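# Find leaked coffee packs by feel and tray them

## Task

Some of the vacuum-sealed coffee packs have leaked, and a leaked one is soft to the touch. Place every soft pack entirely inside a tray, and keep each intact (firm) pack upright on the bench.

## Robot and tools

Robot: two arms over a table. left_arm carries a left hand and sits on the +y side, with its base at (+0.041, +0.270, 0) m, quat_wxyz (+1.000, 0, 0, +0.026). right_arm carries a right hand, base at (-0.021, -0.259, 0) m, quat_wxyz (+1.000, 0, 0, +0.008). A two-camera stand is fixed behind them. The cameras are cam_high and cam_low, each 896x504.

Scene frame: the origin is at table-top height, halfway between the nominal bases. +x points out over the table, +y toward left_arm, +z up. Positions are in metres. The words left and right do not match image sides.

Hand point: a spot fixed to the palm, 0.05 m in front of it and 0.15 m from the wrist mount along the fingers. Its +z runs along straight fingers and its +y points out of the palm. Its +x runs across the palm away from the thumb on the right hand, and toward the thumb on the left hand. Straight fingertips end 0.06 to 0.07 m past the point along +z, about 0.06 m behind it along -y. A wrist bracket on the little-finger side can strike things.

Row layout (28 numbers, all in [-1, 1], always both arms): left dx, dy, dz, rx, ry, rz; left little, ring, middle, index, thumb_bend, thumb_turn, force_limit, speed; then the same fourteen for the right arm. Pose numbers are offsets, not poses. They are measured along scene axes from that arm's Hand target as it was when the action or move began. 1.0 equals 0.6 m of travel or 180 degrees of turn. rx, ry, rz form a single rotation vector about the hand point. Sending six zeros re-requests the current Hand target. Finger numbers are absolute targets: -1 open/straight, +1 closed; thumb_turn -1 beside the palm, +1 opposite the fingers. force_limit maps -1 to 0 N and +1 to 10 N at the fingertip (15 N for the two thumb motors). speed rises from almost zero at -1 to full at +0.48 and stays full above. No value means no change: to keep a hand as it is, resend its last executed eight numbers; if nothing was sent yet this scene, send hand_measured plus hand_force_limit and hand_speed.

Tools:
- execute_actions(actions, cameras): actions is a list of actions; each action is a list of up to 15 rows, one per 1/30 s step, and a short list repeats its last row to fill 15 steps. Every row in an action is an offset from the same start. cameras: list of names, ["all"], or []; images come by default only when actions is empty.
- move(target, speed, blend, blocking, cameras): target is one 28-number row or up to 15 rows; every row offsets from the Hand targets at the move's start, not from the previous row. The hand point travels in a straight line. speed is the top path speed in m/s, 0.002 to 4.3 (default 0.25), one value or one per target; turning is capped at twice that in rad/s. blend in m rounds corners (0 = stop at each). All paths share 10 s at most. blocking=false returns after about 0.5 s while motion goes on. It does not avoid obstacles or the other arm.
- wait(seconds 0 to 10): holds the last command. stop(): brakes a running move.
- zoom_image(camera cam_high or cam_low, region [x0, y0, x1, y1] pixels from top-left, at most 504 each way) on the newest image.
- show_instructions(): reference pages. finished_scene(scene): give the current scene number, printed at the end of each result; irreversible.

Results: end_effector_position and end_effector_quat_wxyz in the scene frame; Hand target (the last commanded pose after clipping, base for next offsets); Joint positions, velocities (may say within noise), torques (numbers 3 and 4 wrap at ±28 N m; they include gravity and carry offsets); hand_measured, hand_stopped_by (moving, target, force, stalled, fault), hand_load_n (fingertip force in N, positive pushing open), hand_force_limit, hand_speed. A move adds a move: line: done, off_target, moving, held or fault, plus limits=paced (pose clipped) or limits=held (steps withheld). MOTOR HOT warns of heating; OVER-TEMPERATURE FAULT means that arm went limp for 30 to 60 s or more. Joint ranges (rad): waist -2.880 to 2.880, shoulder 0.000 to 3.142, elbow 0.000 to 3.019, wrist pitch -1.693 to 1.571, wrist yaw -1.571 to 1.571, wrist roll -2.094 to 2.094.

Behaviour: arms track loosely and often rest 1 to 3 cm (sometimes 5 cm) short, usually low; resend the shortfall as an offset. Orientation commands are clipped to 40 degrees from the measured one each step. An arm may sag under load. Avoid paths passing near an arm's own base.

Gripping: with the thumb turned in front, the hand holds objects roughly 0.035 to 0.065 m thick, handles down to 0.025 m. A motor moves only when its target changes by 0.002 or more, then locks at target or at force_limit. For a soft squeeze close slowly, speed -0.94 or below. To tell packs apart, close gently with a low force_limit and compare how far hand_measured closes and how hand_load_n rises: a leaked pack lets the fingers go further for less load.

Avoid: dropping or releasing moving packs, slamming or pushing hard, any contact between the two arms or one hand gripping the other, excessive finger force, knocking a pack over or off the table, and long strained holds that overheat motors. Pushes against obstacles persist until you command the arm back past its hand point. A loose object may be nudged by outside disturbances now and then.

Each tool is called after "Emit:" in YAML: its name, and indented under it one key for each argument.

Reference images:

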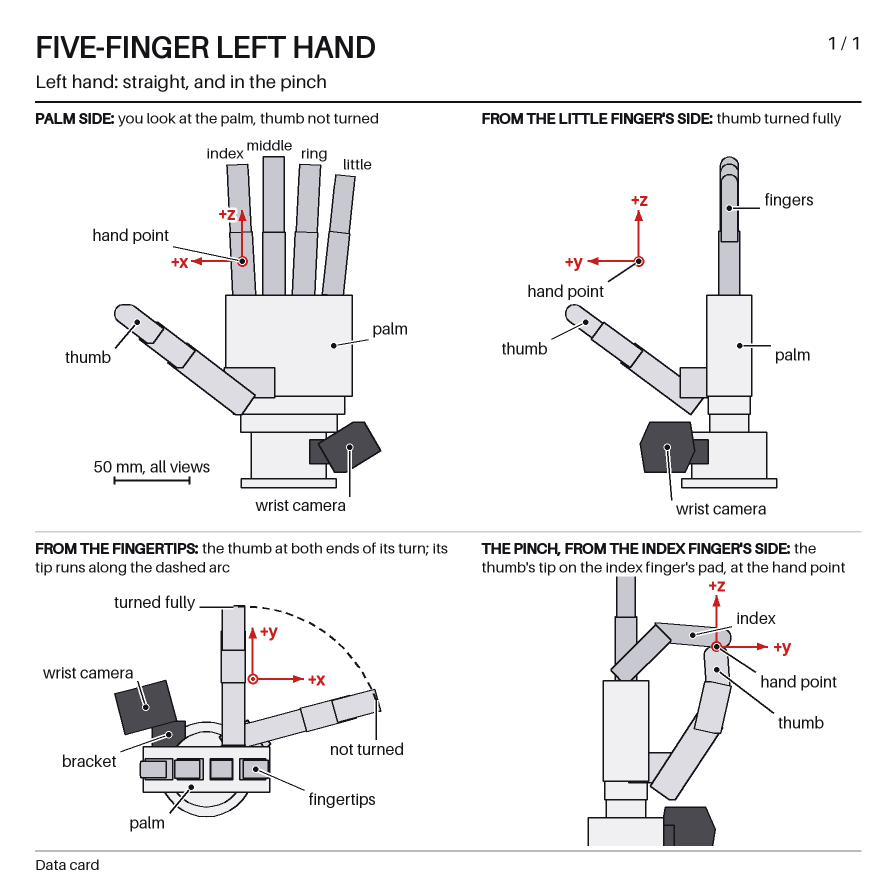

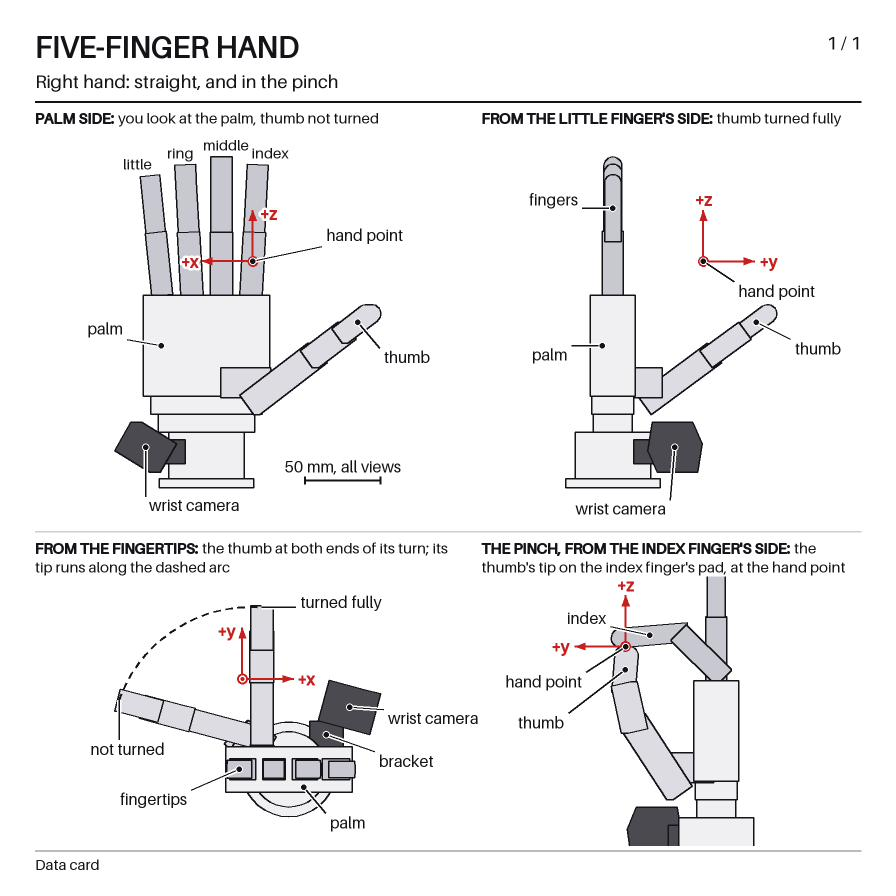

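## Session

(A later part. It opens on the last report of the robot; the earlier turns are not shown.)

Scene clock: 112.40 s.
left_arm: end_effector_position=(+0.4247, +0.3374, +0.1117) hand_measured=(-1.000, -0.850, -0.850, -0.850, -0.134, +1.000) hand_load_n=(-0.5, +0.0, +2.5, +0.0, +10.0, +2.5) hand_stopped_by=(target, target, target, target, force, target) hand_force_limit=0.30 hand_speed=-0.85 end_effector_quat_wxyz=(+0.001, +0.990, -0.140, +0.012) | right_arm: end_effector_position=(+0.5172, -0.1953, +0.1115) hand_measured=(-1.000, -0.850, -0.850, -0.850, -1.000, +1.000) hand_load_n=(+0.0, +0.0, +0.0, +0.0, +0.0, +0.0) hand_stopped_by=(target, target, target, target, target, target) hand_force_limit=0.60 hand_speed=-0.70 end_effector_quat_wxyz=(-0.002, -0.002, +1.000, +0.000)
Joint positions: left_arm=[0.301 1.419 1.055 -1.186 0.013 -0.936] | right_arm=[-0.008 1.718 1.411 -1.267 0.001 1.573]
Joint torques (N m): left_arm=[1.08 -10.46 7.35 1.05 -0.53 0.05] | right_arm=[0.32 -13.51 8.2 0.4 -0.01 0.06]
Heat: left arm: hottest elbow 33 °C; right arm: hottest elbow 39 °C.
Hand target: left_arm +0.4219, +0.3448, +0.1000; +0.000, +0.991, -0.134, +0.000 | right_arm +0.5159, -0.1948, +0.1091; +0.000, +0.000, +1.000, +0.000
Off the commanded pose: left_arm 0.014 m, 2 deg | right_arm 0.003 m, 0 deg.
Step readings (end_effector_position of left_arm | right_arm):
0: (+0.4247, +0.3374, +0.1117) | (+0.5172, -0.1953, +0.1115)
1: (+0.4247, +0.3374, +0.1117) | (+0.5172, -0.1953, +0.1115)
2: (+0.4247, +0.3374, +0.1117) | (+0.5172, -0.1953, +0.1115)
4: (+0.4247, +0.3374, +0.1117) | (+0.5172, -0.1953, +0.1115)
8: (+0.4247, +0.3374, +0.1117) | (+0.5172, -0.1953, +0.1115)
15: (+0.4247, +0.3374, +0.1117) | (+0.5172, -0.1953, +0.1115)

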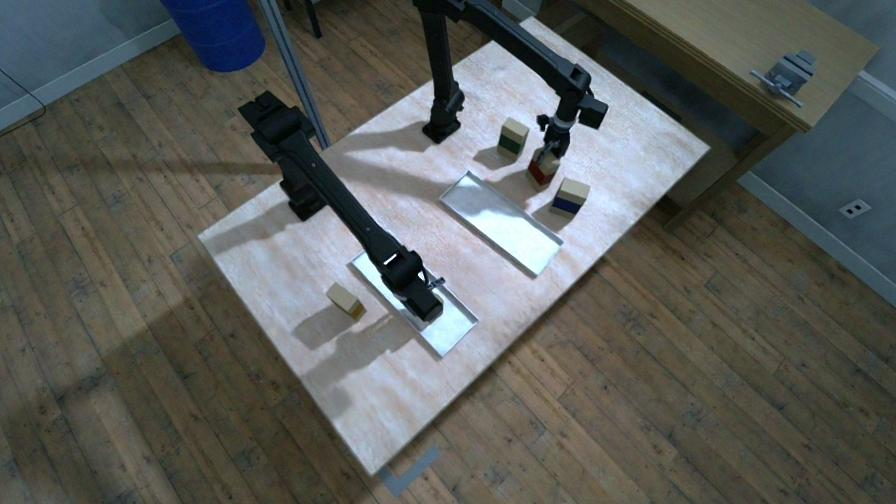

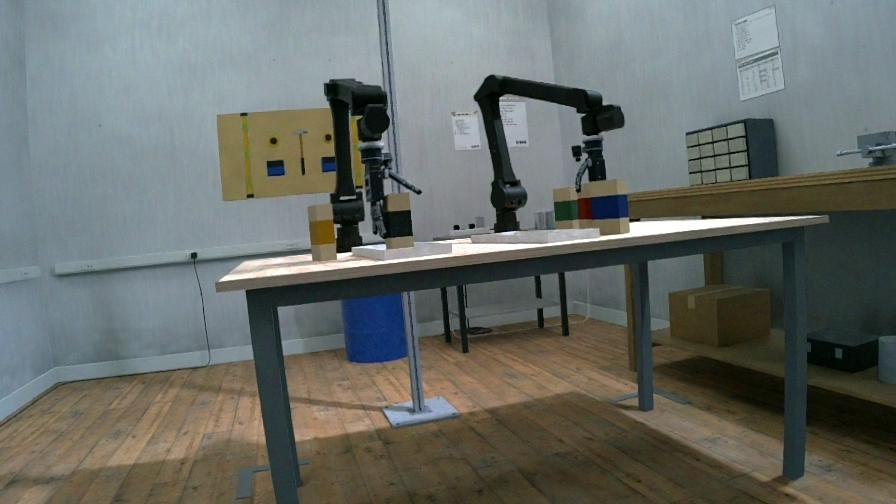

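Emit:
move:
  target:
    - [0,0,0.233,0,0,0,-1,-0.85,-0.85,-0.85,-1,1,0,-0.7, 0,0,0.233,0,0,0,-1,-0.85,-0.85,-0.85,-1,1,0.6,-0.7]
    - [-0.215,0.047,0.233,0,0,0.146,-1,-0.85,-0.85,-0.85,-1,1,0,-0.7, -0.254,-0.28,0.233,0,0,0.067,-1,-0.85,-0.85,-0.85,-1,1,0.6,-0.7]
    - [-0.215,0.047,0,0,0,0.146,-1,-0.85,-0.85,-0.85,-1,1,0,-0.7, -0.254,-0.28,-0.01,0,0,0.067,-1,-0.85,-0.85,-0.85,-1,1,0.6,-0.7]
  speed: [0.15,0.25,0.15]
  blend: [0.01,0.01,0]
  cameras: ["cam_high","cam_low"]

Emit:
zoom_image:
  camera: "cam_high"
  region: [480, 80, 600, 200]

Emit:
zoom_image:
  camera: "cam_high"
  region: [300, 250, 400, 350]

Emit:
execute_actions:
  actions:
    - [[0,0,0,0,0,0,-1,-0.85,-0.85,-0.85,0.5,1,-0.7,-0.7, 0,0,0,0,0,0,-1,-0.85,-0.85,-0.85,0.5,1,-0.7,-0.7]]

Emit:
execute_actions:
  actions:
    - [[0,0,0,0,0,0,-1,-0.85,-0.85,-0.85,0.55,1,-0.2,-0.8, 0,0,0,0,0,0,-1,-0.85,-0.85,-0.85,0.55,1,-0.2,-0.8]]

Emit:
execute_actions:
  actions:
    - [[0,0,0,0,0,0,-1,-0.85,-0.85,-0.85,0.6,1,0.3,-0.85, 0,0,0,0,0,0,-1,-0.85,-0.85,-0.85,0.6,1,0.3,-0.85]]
  cameras: ["cam_high","cam_low"]

Emit:
zoom_image:
  camera: "cam_high"
  region: [480, 80, 600, 200]

Emit:
zoom_image:
  camera: "cam_high"
  region: [300, 250, 400, 350]

Emit:
zoom_image:
  camera: "cam_low"
  region: [280, 170, 360, 270]

Scene clock: 134.77 s.
left_arm: end_effector_position=(+0.2945, +0.3697, +0.1059) hand_measured=(-1.000, -0.850, -0.850, -0.850, -1.000, +1.000) hand_load_n=(+0.0, +0.0, +0.0, +0.0, +0.0, +0.0) hand_stopped_by=(target, target, target, target, target, target) hand_force_limit=0.00 hand_speed=-0.70 end_effector_quat_wxyz=(-0.003, +0.997, +0.083, +0.005) | right_arm: end_effector_position=(+0.3648, -0.3615, +0.1071) hand_measured=(-1.000, -0.850, -0.850, -0.850, -1.000, +1.000) hand_load_n=(+0.0, +0.0, +0.0, +0.0, +0.0, +0.0) hand_stopped_by=(target, target, target, target, target, target) hand_force_limit=0.60 hand_speed=-0.70 end_effector_quat_wxyz=(-0.001, -0.103, +0.995, -0.001)
Joint positions: left_arm=[0.575 1.065 0.743 -1.238 0 -1.108] | right_arm=[-0.441 1.464 1.091 -1.199 0.003 0.939]
Joint torques (N m): left_arm=[1.08 -5.48 7.34 1.07 -0.01 -0.07] | right_arm=[-0.03 -9.05 8.4 0.43 -0.08 -0.09]
Heat: left arm: hottest elbow 33 °C; right arm: hottest elbow 39 °C.
Hand target: left_arm +0.2929, +0.3730, +0.0999; +0.000, +0.995, +0.095, +0.000 | right_arm +0.3636, -0.3629, +0.1031; +0.000, -0.105, +0.995, +0.000
Off the commanded pose: left_arm 0.007 m, 2 deg | right_arm 0.004 m, 0 deg.
move: done

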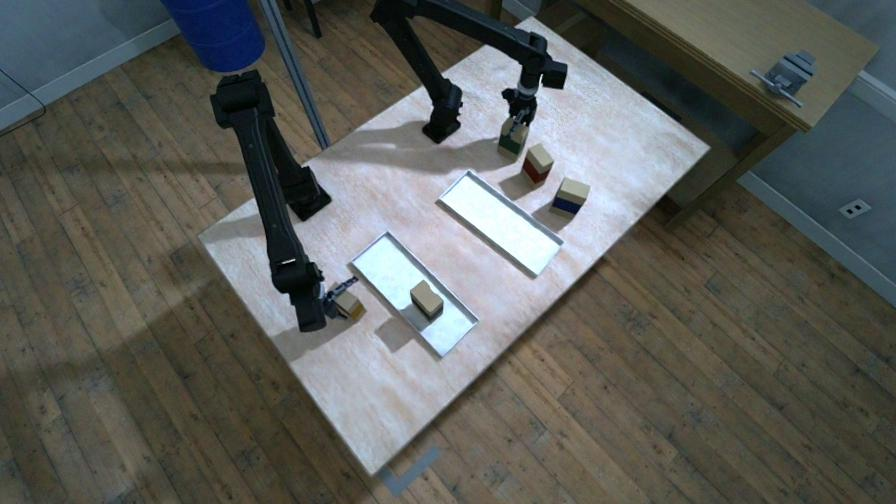

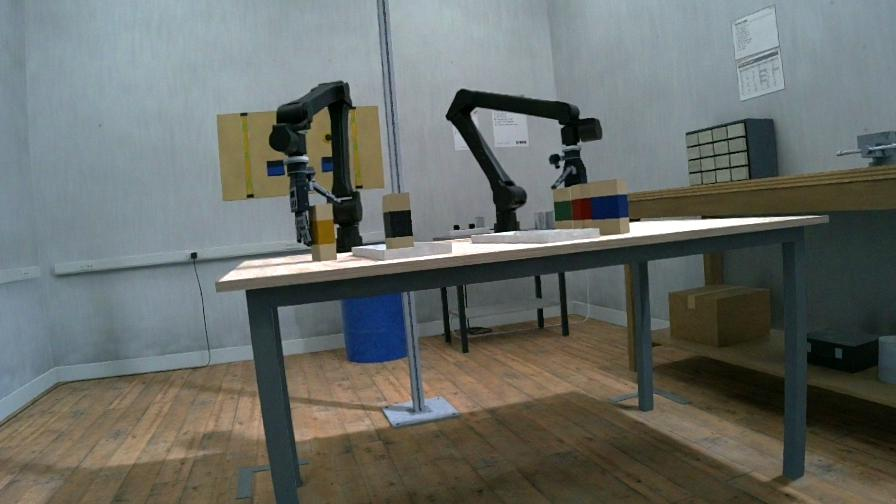

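Scaled by 4.200 from the camera's 896x504 image, which has a finer 1280x720 frame.

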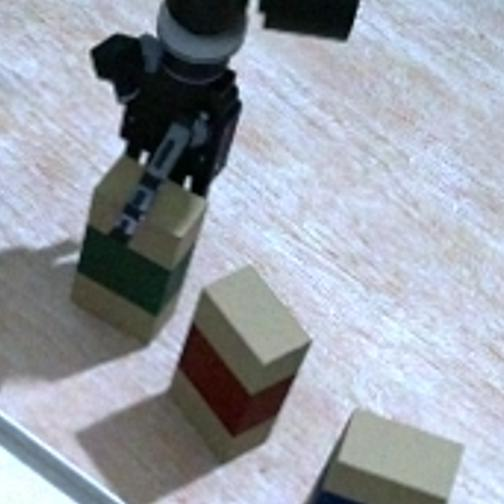

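Scaled by 5.040 from the camera's 896x504 image, which has a finer 1280x720 frame.

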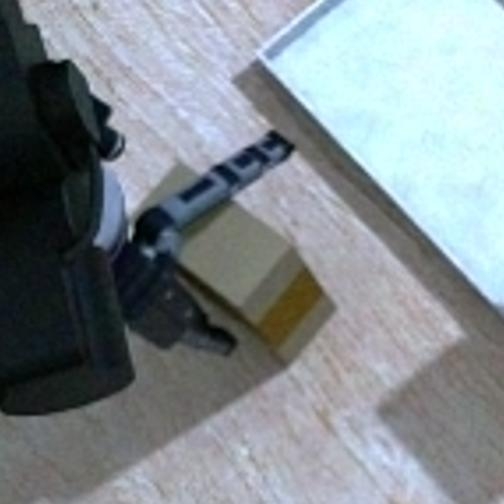

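Scene clock: 136.87 s.
left_arm: end_effector_position=(+0.2957, +0.3683, +0.1066) hand_measured=(-1.000, -0.850, -0.850, -0.850, -0.476, +1.000) hand_load_n=(+0.0, +0.0, +0.0, +0.0, +1.5, +0.5) hand_stopped_by=(target, target, target, target, force, target) hand_force_limit=-0.70 hand_speed=-0.70 end_effector_quat_wxyz=(+0.001, +0.997, +0.083, +0.007) | right_arm: end_effector_position=(+0.3649, -0.3610, +0.1072) hand_measured=(-1.000, -0.850, -0.850, -0.850, -0.218, +1.000) hand_load_n=(+0.0, +0.0, +0.0, +0.0, +4.5, +2.0) hand_stopped_by=(target, target, target, target, force, target) hand_force_limit=-0.70 hand_speed=-0.70 end_effector_quat_wxyz=(+0.000, -0.104, +0.995, +0.000)
Joint positions: left_arm=[0.575 1.065 0.743 -1.238 0.01 -1.109] | right_arm=[-0.441 1.464 1.091 -1.199 0 0.937]
Joint torques (N m): left_arm=[1.14 -5.6 7.35 1.02 -0.4 -0.08] | right_arm=[-0.09 -9.11 8.38 0.39 0.05 -0.07]
Heat: left arm: hottest elbow 33 °C; right arm: hottest elbow 39 °C.
Hand target: left_arm +0.2929, +0.3730, +0.0999; +0.000, +0.995, +0.095, +0.000 | right_arm +0.3636, -0.3630, +0.1031; +0.000, -0.105, +0.995, +0.000
Off the commanded pose: left_arm 0.009 m, 2 deg | right_arm 0.005 m, 0 deg.
Step readings (end_effector_position of left_arm | right_arm):
0: (+0.2945, +0.3697, +0.1059) | (+0.3648, -0.3615, +0.1071)
1: (+0.2945, +0.3697, +0.1059) | (+0.3648, -0.3615, +0.1071)
2: (+0.2945, +0.3697, +0.1059) | (+0.3648, -0.3615, +0.1071)
4: (+0.2945, +0.3697, +0.1059) | (+0.3648, -0.3615, +0.1071)
8: (+0.2945, +0.3697, +0.1059) | (+0.3648, -0.3615, +0.1071)
15: (+0.2946, +0.3698, +0.1059) | (+0.3648, -0.3615, +0.1071)

Scene clock: 138.27 s.
left_arm: end_effector_position=(+0.2971, +0.3668, +0.1100) hand_measured=(-1.000, -0.850, -0.850, -0.850, -0.156, +1.000) hand_load_n=(+0.0, +0.0, +1.0, +2.0, +5.0, +0.5) hand_stopped_by=(target, target, target, target, force, target) hand_force_limit=-0.20 hand_speed=-0.80 end_effector_quat_wxyz=(+0.003, +0.996, +0.083, +0.015) | right_arm: end_effector_position=(+0.3649, -0.3609, +0.1073) hand_measured=(-1.000, -0.850, -0.850, -0.850, -0.206, +1.000) hand_load_n=(+0.0, +0.0, +0.0, +0.0, +7.5, +3.0) hand_stopped_by=(target, target, target, target, force, target) hand_force_limit=-0.20 hand_speed=-0.80 end_effector_quat_wxyz=(+0.000, -0.104, +0.995, +0.000)
Joint positions: left_arm=[0.575 1.053 0.743 -1.238 0.021 -1.109] | right_arm=[-0.441 1.464 1.091 -1.199 0 0.936]
Joint torques (N m): left_arm=[1.08 -4.48 7.45 1.06 -0.85 -0.07] | right_arm=[-0.09 -9.11 8.36 0.4 0.06 -0.06]
Heat: left arm: hottest elbow 33 °C; right arm: hottest elbow 39 °C.
Hand target: left_arm +0.2929, +0.3730, +0.0999; +0.000, +0.995, +0.095, +0.000 | right_arm +0.3636, -0.3630, +0.1031; +0.000, -0.105, +0.995, +0.000
Off the commanded pose: left_arm 0.013 m, 2 deg | right_arm 0.005 m, 0 deg.
Step readings (end_effector_position of left_arm | right_arm):
0: (+0.2957, +0.3683, +0.1066) | (+0.3649, -0.3610, +0.1072)
1: (+0.2957, +0.3683, +0.1066) | (+0.3649, -0.3610, +0.1072)
2: (+0.2957, +0.3683, +0.1066) | (+0.3649, -0.3610, +0.1072)
4: (+0.2958, +0.3682, +0.1066) | (+0.3649, -0.3609, +0.1073)
8: (+0.2961, +0.3677, +0.1068) | (+0.3649, -0.3609, +0.1073)
15: (+0.2967, +0.3670, +0.1075) | (+0.3649, -0.3609, +0.1073)

Scene clock: 138.97 s.
left_arm: end_effector_position=(+0.2969, +0.3672, +0.1108) hand_measured=(-1.000, -0.850, -0.850, -0.850, -0.100, +1.000) hand_load_n=(+0.0, +0.0, +3.5, +3.0, +9.5, +0.5) hand_stopped_by=(target, target, target, target, force, target) hand_force_limit=0.30 hand_speed=-0.85 end_effector_quat_wxyz=(+0.001, +0.996, +0.083, +0.016) | right_arm: end_effector_position=(+0.3649, -0.3608, +0.1073) hand_measured=(-1.000, -0.850, -0.850, -0.850, -0.196, +1.000) hand_load_n=(+0.0, +0.0, +0.0, +0.0, +10.0, +3.0) hand_stopped_by=(target, target, target, target, force, target) hand_force_limit=0.30 hand_speed=-0.85 end_effector_quat_wxyz=(+0.000, -0.104, +0.995, +0.000)
Joint positions: left_arm=[0.575 1.05 0.743 -1.238 0.018 -1.109] | right_arm=[-0.441 1.464 1.091 -1.199 -0.001 0.936]
Joint torques (N m): left_arm=[1.03 -4.19 7.45 1.02 -0.75 -0.07] | right_arm=[-0.15 -9.05 8.38 0.42 0.07 -0.06]
Heat: left arm: hottest elbow 32 °C; right arm: hottest elbow 39 °C.
Hand target: left_arm +0.2929, +0.3730, +0.1000; +0.000, +0.995, +0.095, +0.000 | right_arm +0.3636, -0.3629, +0.1031; +0.000, -0.105, +0.995, +0.000
Off the commanded pose: left_arm 0.013 m, 2 deg | right_arm 0.005 m, 0 deg.
Step readings (end_effector_position of left_arm | right_arm):
0: (+0.2971, +0.3668, +0.1100) | (+0.3649, -0.3609, +0.1073)
1: (+0.2971, +0.3668, +0.1100) | (+0.3649, -0.3609, +0.1073)
2: (+0.2971, +0.3668, +0.1100) | (+0.3649, -0.3609, +0.1073)
4: (+0.2971, +0.3668, +0.1100) | (+0.3649, -0.3609, +0.1073)
8: (+0.2970, +0.3670, +0.1104) | (+0.3649, -0.3608, +0.1073)
15: (+0.2969, +0.3672, +0.1108) | (+0.3649, -0.3608, +0.1073)

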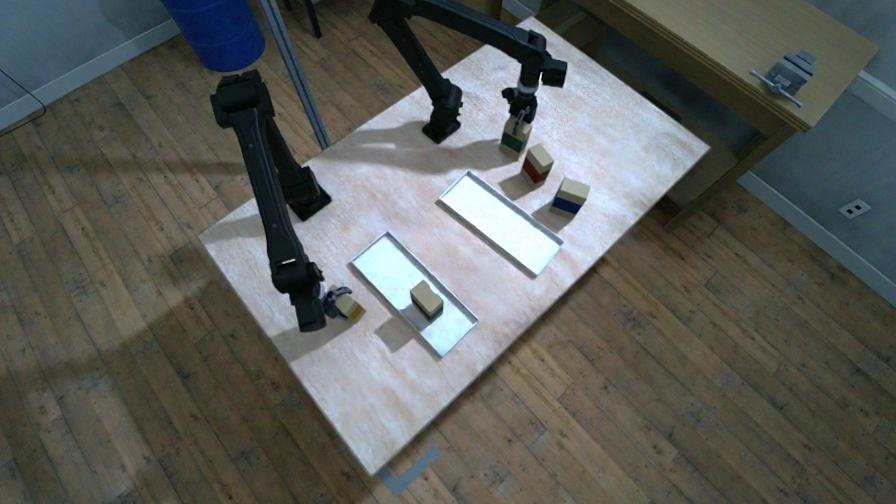

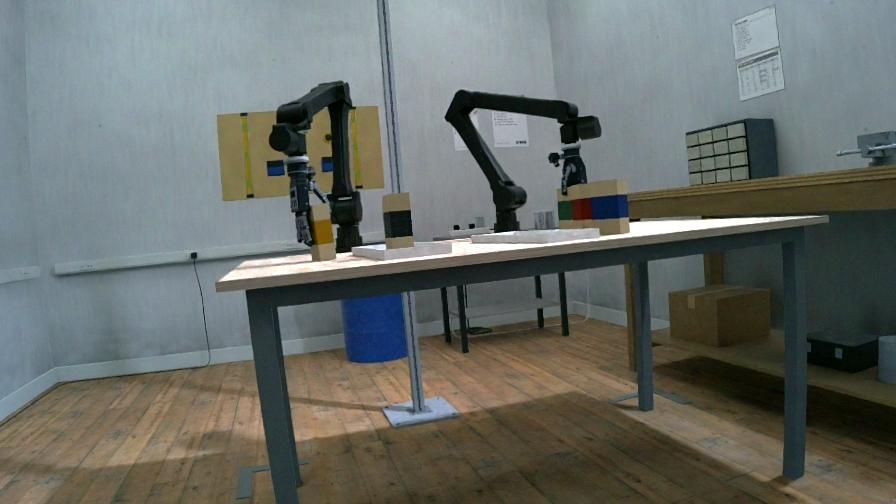

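Scaled by 4.200 from the camera's 896x504 image, which has a finer 1280x720 frame.

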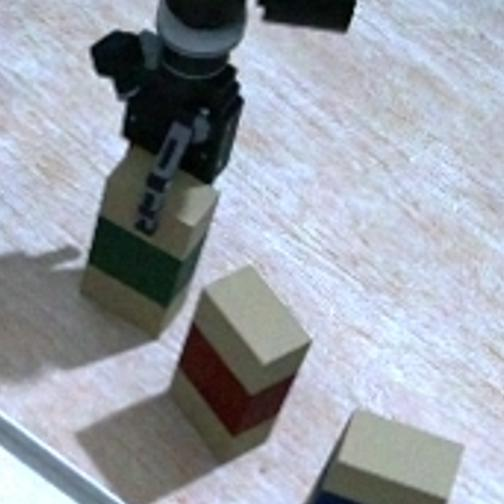

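Scaled by 5.040 from the camera's 896x504 image, which has a finer 1280x720 frame.

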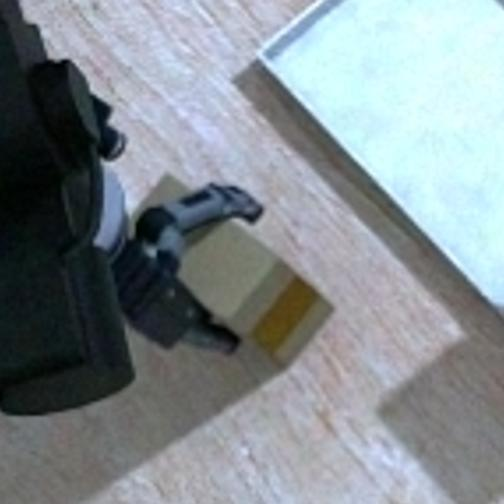

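Scaled by 5.040 from the camera's 896x504 image, which has a finer 1280x720 frame.

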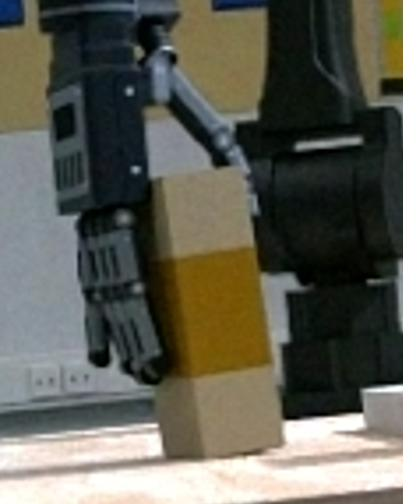

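Emit:
execute_actions:
  actions:
    - [[0,0,0,0,0,0,-1,-0.85,-0.85,-0.85,0.65,1,0.6,-0.85, 0,0,0,0,0,0,-1,-0.85,-0.85,-0.85,-1,1,0.3,-0.7]]

Emit:
execute_actions:
  actions:
    - [[0,0,0,0,0,0,-1,-0.85,-0.85,-0.85,-1,1,0.6,-0.7, 0,0,0,0,0,0,-1,-0.85,-0.85,-0.85,-1,1,0.3,-0.7]]
  cameras: ["cam_high","cam_low"]

Emit:
zoom_image:
  camera: "cam_high"
  region: [490, 100, 560, 170]

Emit:
zoom_image:
  camera: "cam_low"
  region: [540, 160, 620, 240]

Scene clock: 148.43 s.
left_arm: end_effector_position=(+0.2969, +0.3672, +0.1108) hand_measured=(-1.000, -0.850, -0.850, -0.850, -0.086, +1.000) hand_load_n=(+0.0, +0.0, +4.5, +3.5, +12.0, +0.0) hand_stopped_by=(target, target, target, target, force, target) hand_force_limit=0.60 hand_speed=-0.85 end_effector_quat_wxyz=(+0.001, +0.996, +0.083, +0.016) | right_arm: end_effector_position=(+0.3649, -0.3609, +0.1073) hand_measured=(-1.000, -0.850, -0.850, -0.850, -1.000, +1.000) hand_load_n=(+0.0, +0.0, +0.0, +0.0, +0.0, +0.0) hand_stopped_by=(target, target, target, target, target, target) hand_force_limit=0.30 hand_speed=-0.70 end_effector_quat_wxyz=(+0.000, -0.104, +0.995, +0.000)
Joint positions: left_arm=[0.575 1.049 0.743 -1.238 0.018 -1.109] | right_arm=[-0.441 1.464 1.091 -1.199 0 0.936]
Joint torques (N m): left_arm=[1.03 -4.19 7.45 1.01 -0.74 -0.07] | right_arm=[-0.09 -9.05 8.36 0.4 0.05 -0.06]
Heat: left arm: hottest elbow 32 °C; right arm: hottest elbow 39 °C.
Hand target: left_arm +0.2929, +0.3730, +0.0999; +0.000, +0.995, +0.095, +0.000 | right_arm +0.3636, -0.3629, +0.1031; +0.000, -0.105, +0.995, +0.000
Off the commanded pose: left_arm 0.013 m, 2 deg | right_arm 0.005 m, 0 deg.
Step readings (end_effector_position of left_arm | right_arm):
0: (+0.2969, +0.3672, +0.1108) | (+0.3649, -0.3608, +0.1073)
1: (+0.2969, +0.3672, +0.1108) | (+0.3649, -0.3608, +0.1073)
2: (+0.2969, +0.3672, +0.1108) | (+0.3649, -0.3608, +0.1073)
4: (+0.2969, +0.3672, +0.1108) | (+0.3649, -0.3608, +0.1073)
8: (+0.2969, +0.3672, +0.1108) | (+0.3649, -0.3608, +0.1073)
15: (+0.2969, +0.3672, +0.1108) | (+0.3649, -0.3608, +0.1073)

Scene clock: 150.83 s.
left_arm: end_effector_position=(+0.2958, +0.3702, +0.1064) hand_measured=(-1.000, -0.850, -0.850, -0.850, -1.000, +1.000) hand_load_n=(+0.0, +0.5, +0.0, +0.0, +0.0, +0.0) hand_stopped_by=(target, target, target, target, target, target) hand_force_limit=0.60 hand_speed=-0.70 end_effector_quat_wxyz=(-0.003, +0.996, +0.085, +0.007) | right_arm: end_effector_position=(+0.3649, -0.3609, +0.1073) hand_measured=(-1.000, -0.850, -0.850, -0.850, -1.000, +1.000) hand_load_n=(+0.0, +0.0, +0.0, +0.0, +0.0, +0.0) hand_stopped_by=(target, target, target, target, target, target) hand_force_limit=0.30 hand_speed=-0.70 end_effector_quat_wxyz=(+0.000, -0.104, +0.995, +0.000)
Joint positions: left_arm=[0.575 1.063 0.743 -1.235 0.002 -1.113] | right_arm=[-0.441 1.464 1.091 -1.199 0 0.936]
Joint torques (N m): left_arm=[0.97 -5.48 7.36 0.87 -0.09 -0.04] | right_arm=[-0.15 -9.11 8.36 0.42 0.05 -0.06]
Heat: left arm: hottest elbow 32 °C; right arm: hottest elbow 39 °C.
Hand target: left_arm +0.2929, +0.3729, +0.0999; +0.000, +0.995, +0.095, +0.000 | right_arm +0.3636, -0.3629, +0.1031; +0.000, -0.105, +0.995, +0.000
Off the commanded pose: left_arm 0.008 m, 1 deg | right_arm 0.005 m, 0 deg.
Step readings (end_effector_position of left_arm | right_arm):
0: (+0.2969, +0.3672, +0.1108) | (+0.3649, -0.3609, +0.1073)
1: (+0.2969, +0.3672, +0.1108) | (+0.3649, -0.3609, +0.1073)
2: (+0.2969, +0.3672, +0.1108) | (+0.3649, -0.3609, +0.1073)
4: (+0.2969, +0.3673, +0.1108) | (+0.3649, -0.3609, +0.1073)
8: (+0.2969, +0.3673, +0.1108) | (+0.3649, -0.3609, +0.1073)
15: (+0.2964, +0.3691, +0.1097) | (+0.3649, -0.3609, +0.1073)

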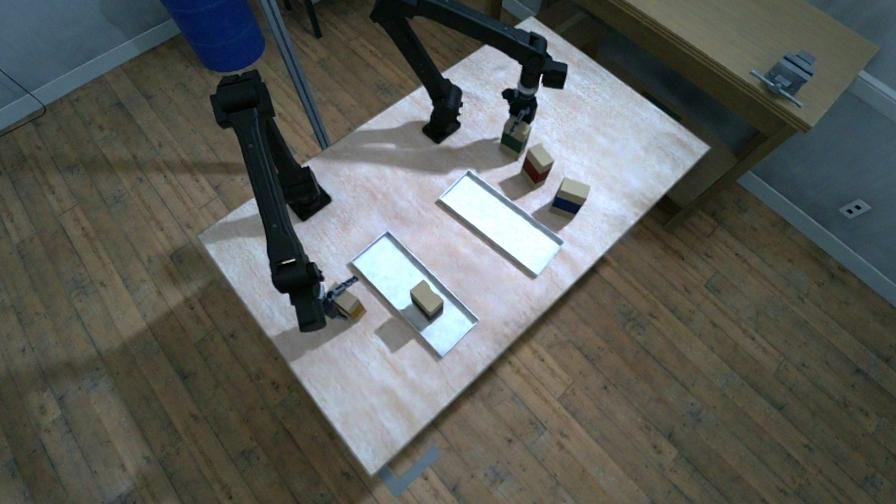

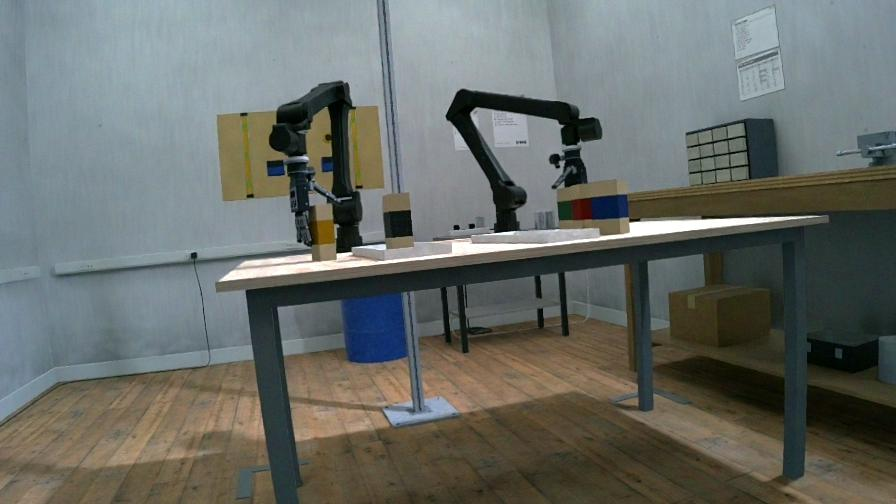

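Scaled by 7.200 from the camera's 896x504 image, which has a finer 1280x720 frame.

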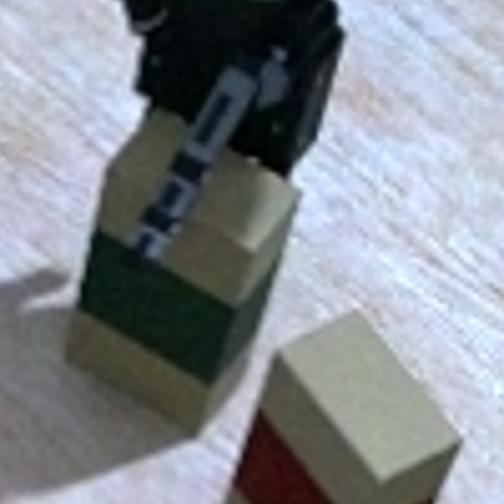

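Scaled by 6.300 from the camera's 896x504 image, which has a finer 1280x720 frame.

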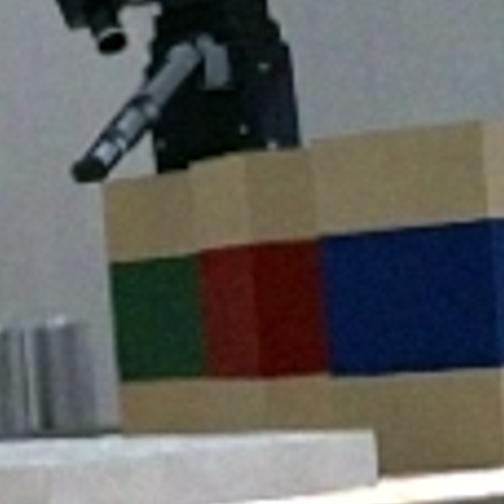

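Emit:
move:
  target:
    - [0,0,0.2,0,0,0,-1,-0.85,-0.85,-0.85,-1,1,0.6,-0.7, 0,0,0.2,0,0,0,-1,-0.85,-0.85,-0.85,-1,1,0.3,-0.7]
    - [0,0.15,0.25,0,0,0,-1,-0.85,-0.85,-0.85,-1,1,0.6,-0.7, -0.15,-0.05,0.25,0,0,0,-1,-0.85,-0.85,-0.85,-1,1,0.3,-0.7]
  speed: [0.15,0.3]
  blend: [0.02,0]
  cameras: ["cam_high","cam_low"]

Emit:
zoom_image:
  camera: "cam_high"
  region: [490, 105, 600, 215]

Emit:
zoom_image:
  camera: "cam_high"
  region: [320, 260, 460, 350]

Emit:
zoom_image:
  camera: "cam_low"
  region: [300, 180, 430, 270]

Scene clock: 159.47 s.
left_arm: end_effector_position=(+0.2868, +0.4515, +0.2338) hand_measured=(-1.000, -0.850, -0.850, -0.850, -1.000, +1.000) hand_load_n=(+0.0, +0.0, +0.0, +0.0, +0.0, +0.0) hand_stopped_by=(target, target, target, target, target, target) hand_force_limit=0.60 hand_speed=-0.70 end_effector_quat_wxyz=(+0.010, +0.995, +0.096, -0.012) | right_arm: end_effector_position=(+0.2713, -0.3885, +0.2456) hand_measured=(-1.000, -0.850, -0.850, -0.850, -1.000, +1.000) hand_load_n=(+0.0, +0.5, +0.0, +0.0, +0.0, +0.0) hand_stopped_by=(target, target, target, target, target, target) hand_force_limit=0.30 hand_speed=-0.70 end_effector_quat_wxyz=(-0.005, -0.104, +0.995, +0.002)
Joint positions: left_arm=[0.802 1.172 1.161 -1.591 -0.003 -0.908] | right_arm=[-0.629 1.226 1.236 -1.591 0.003 0.748]
Joint torques (N m): left_arm=[0.91 -8 12.98 0.13 0.11 0.15] | right_arm=[-0.32 -6.24 11.84 -0.34 -0.07 -0.09]
Heat: left arm: hottest elbow 32 °C; right arm: hottest elbow 39 °C.
Hand target: left_arm +0.2928, +0.4630, +0.2499; +0.000, +0.995, +0.095, +0.000 | right_arm +0.2735, -0.3930, +0.2532; +0.000, -0.105, +0.995, -0.001
Off the commanded pose: left_arm 0.021 m, 2 deg | right_arm 0.009 m, 1 deg.
move: off_target (left_arm)

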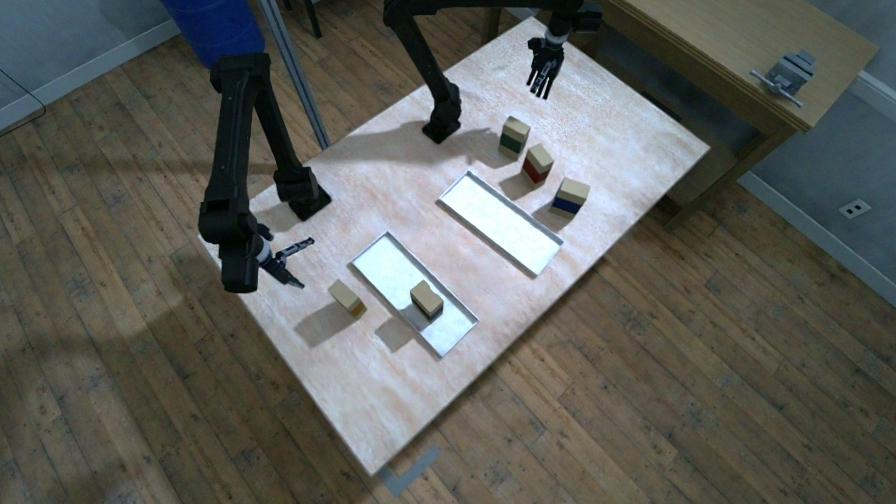

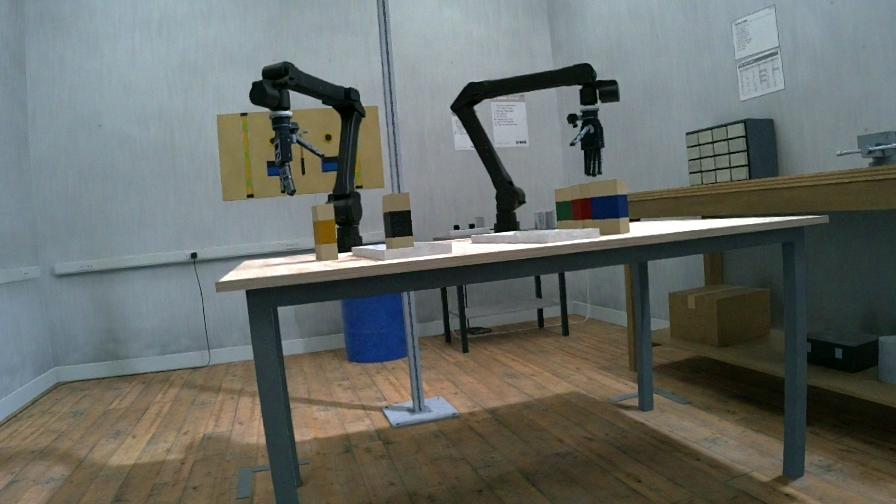

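Scaled by 4.582 from the camera's 896x504 image, which has a finer 1280x720 frame.

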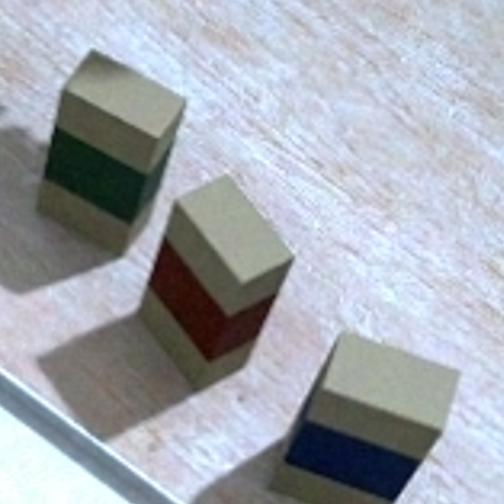

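Scaled by 3.600 from the camera's 896x504 image, which has a finer 1280x720 frame.

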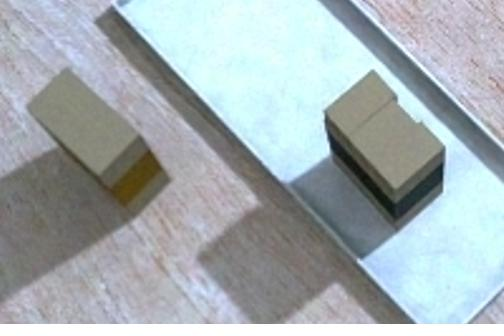

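Scaled by 3.877 from the camera's 896x504 image, which has a finer 1280x720 frame.

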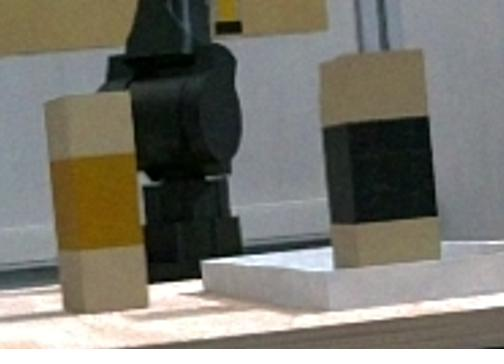

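Emit:
finished_scene:
  scene: 2

The scene is finished: the task was done.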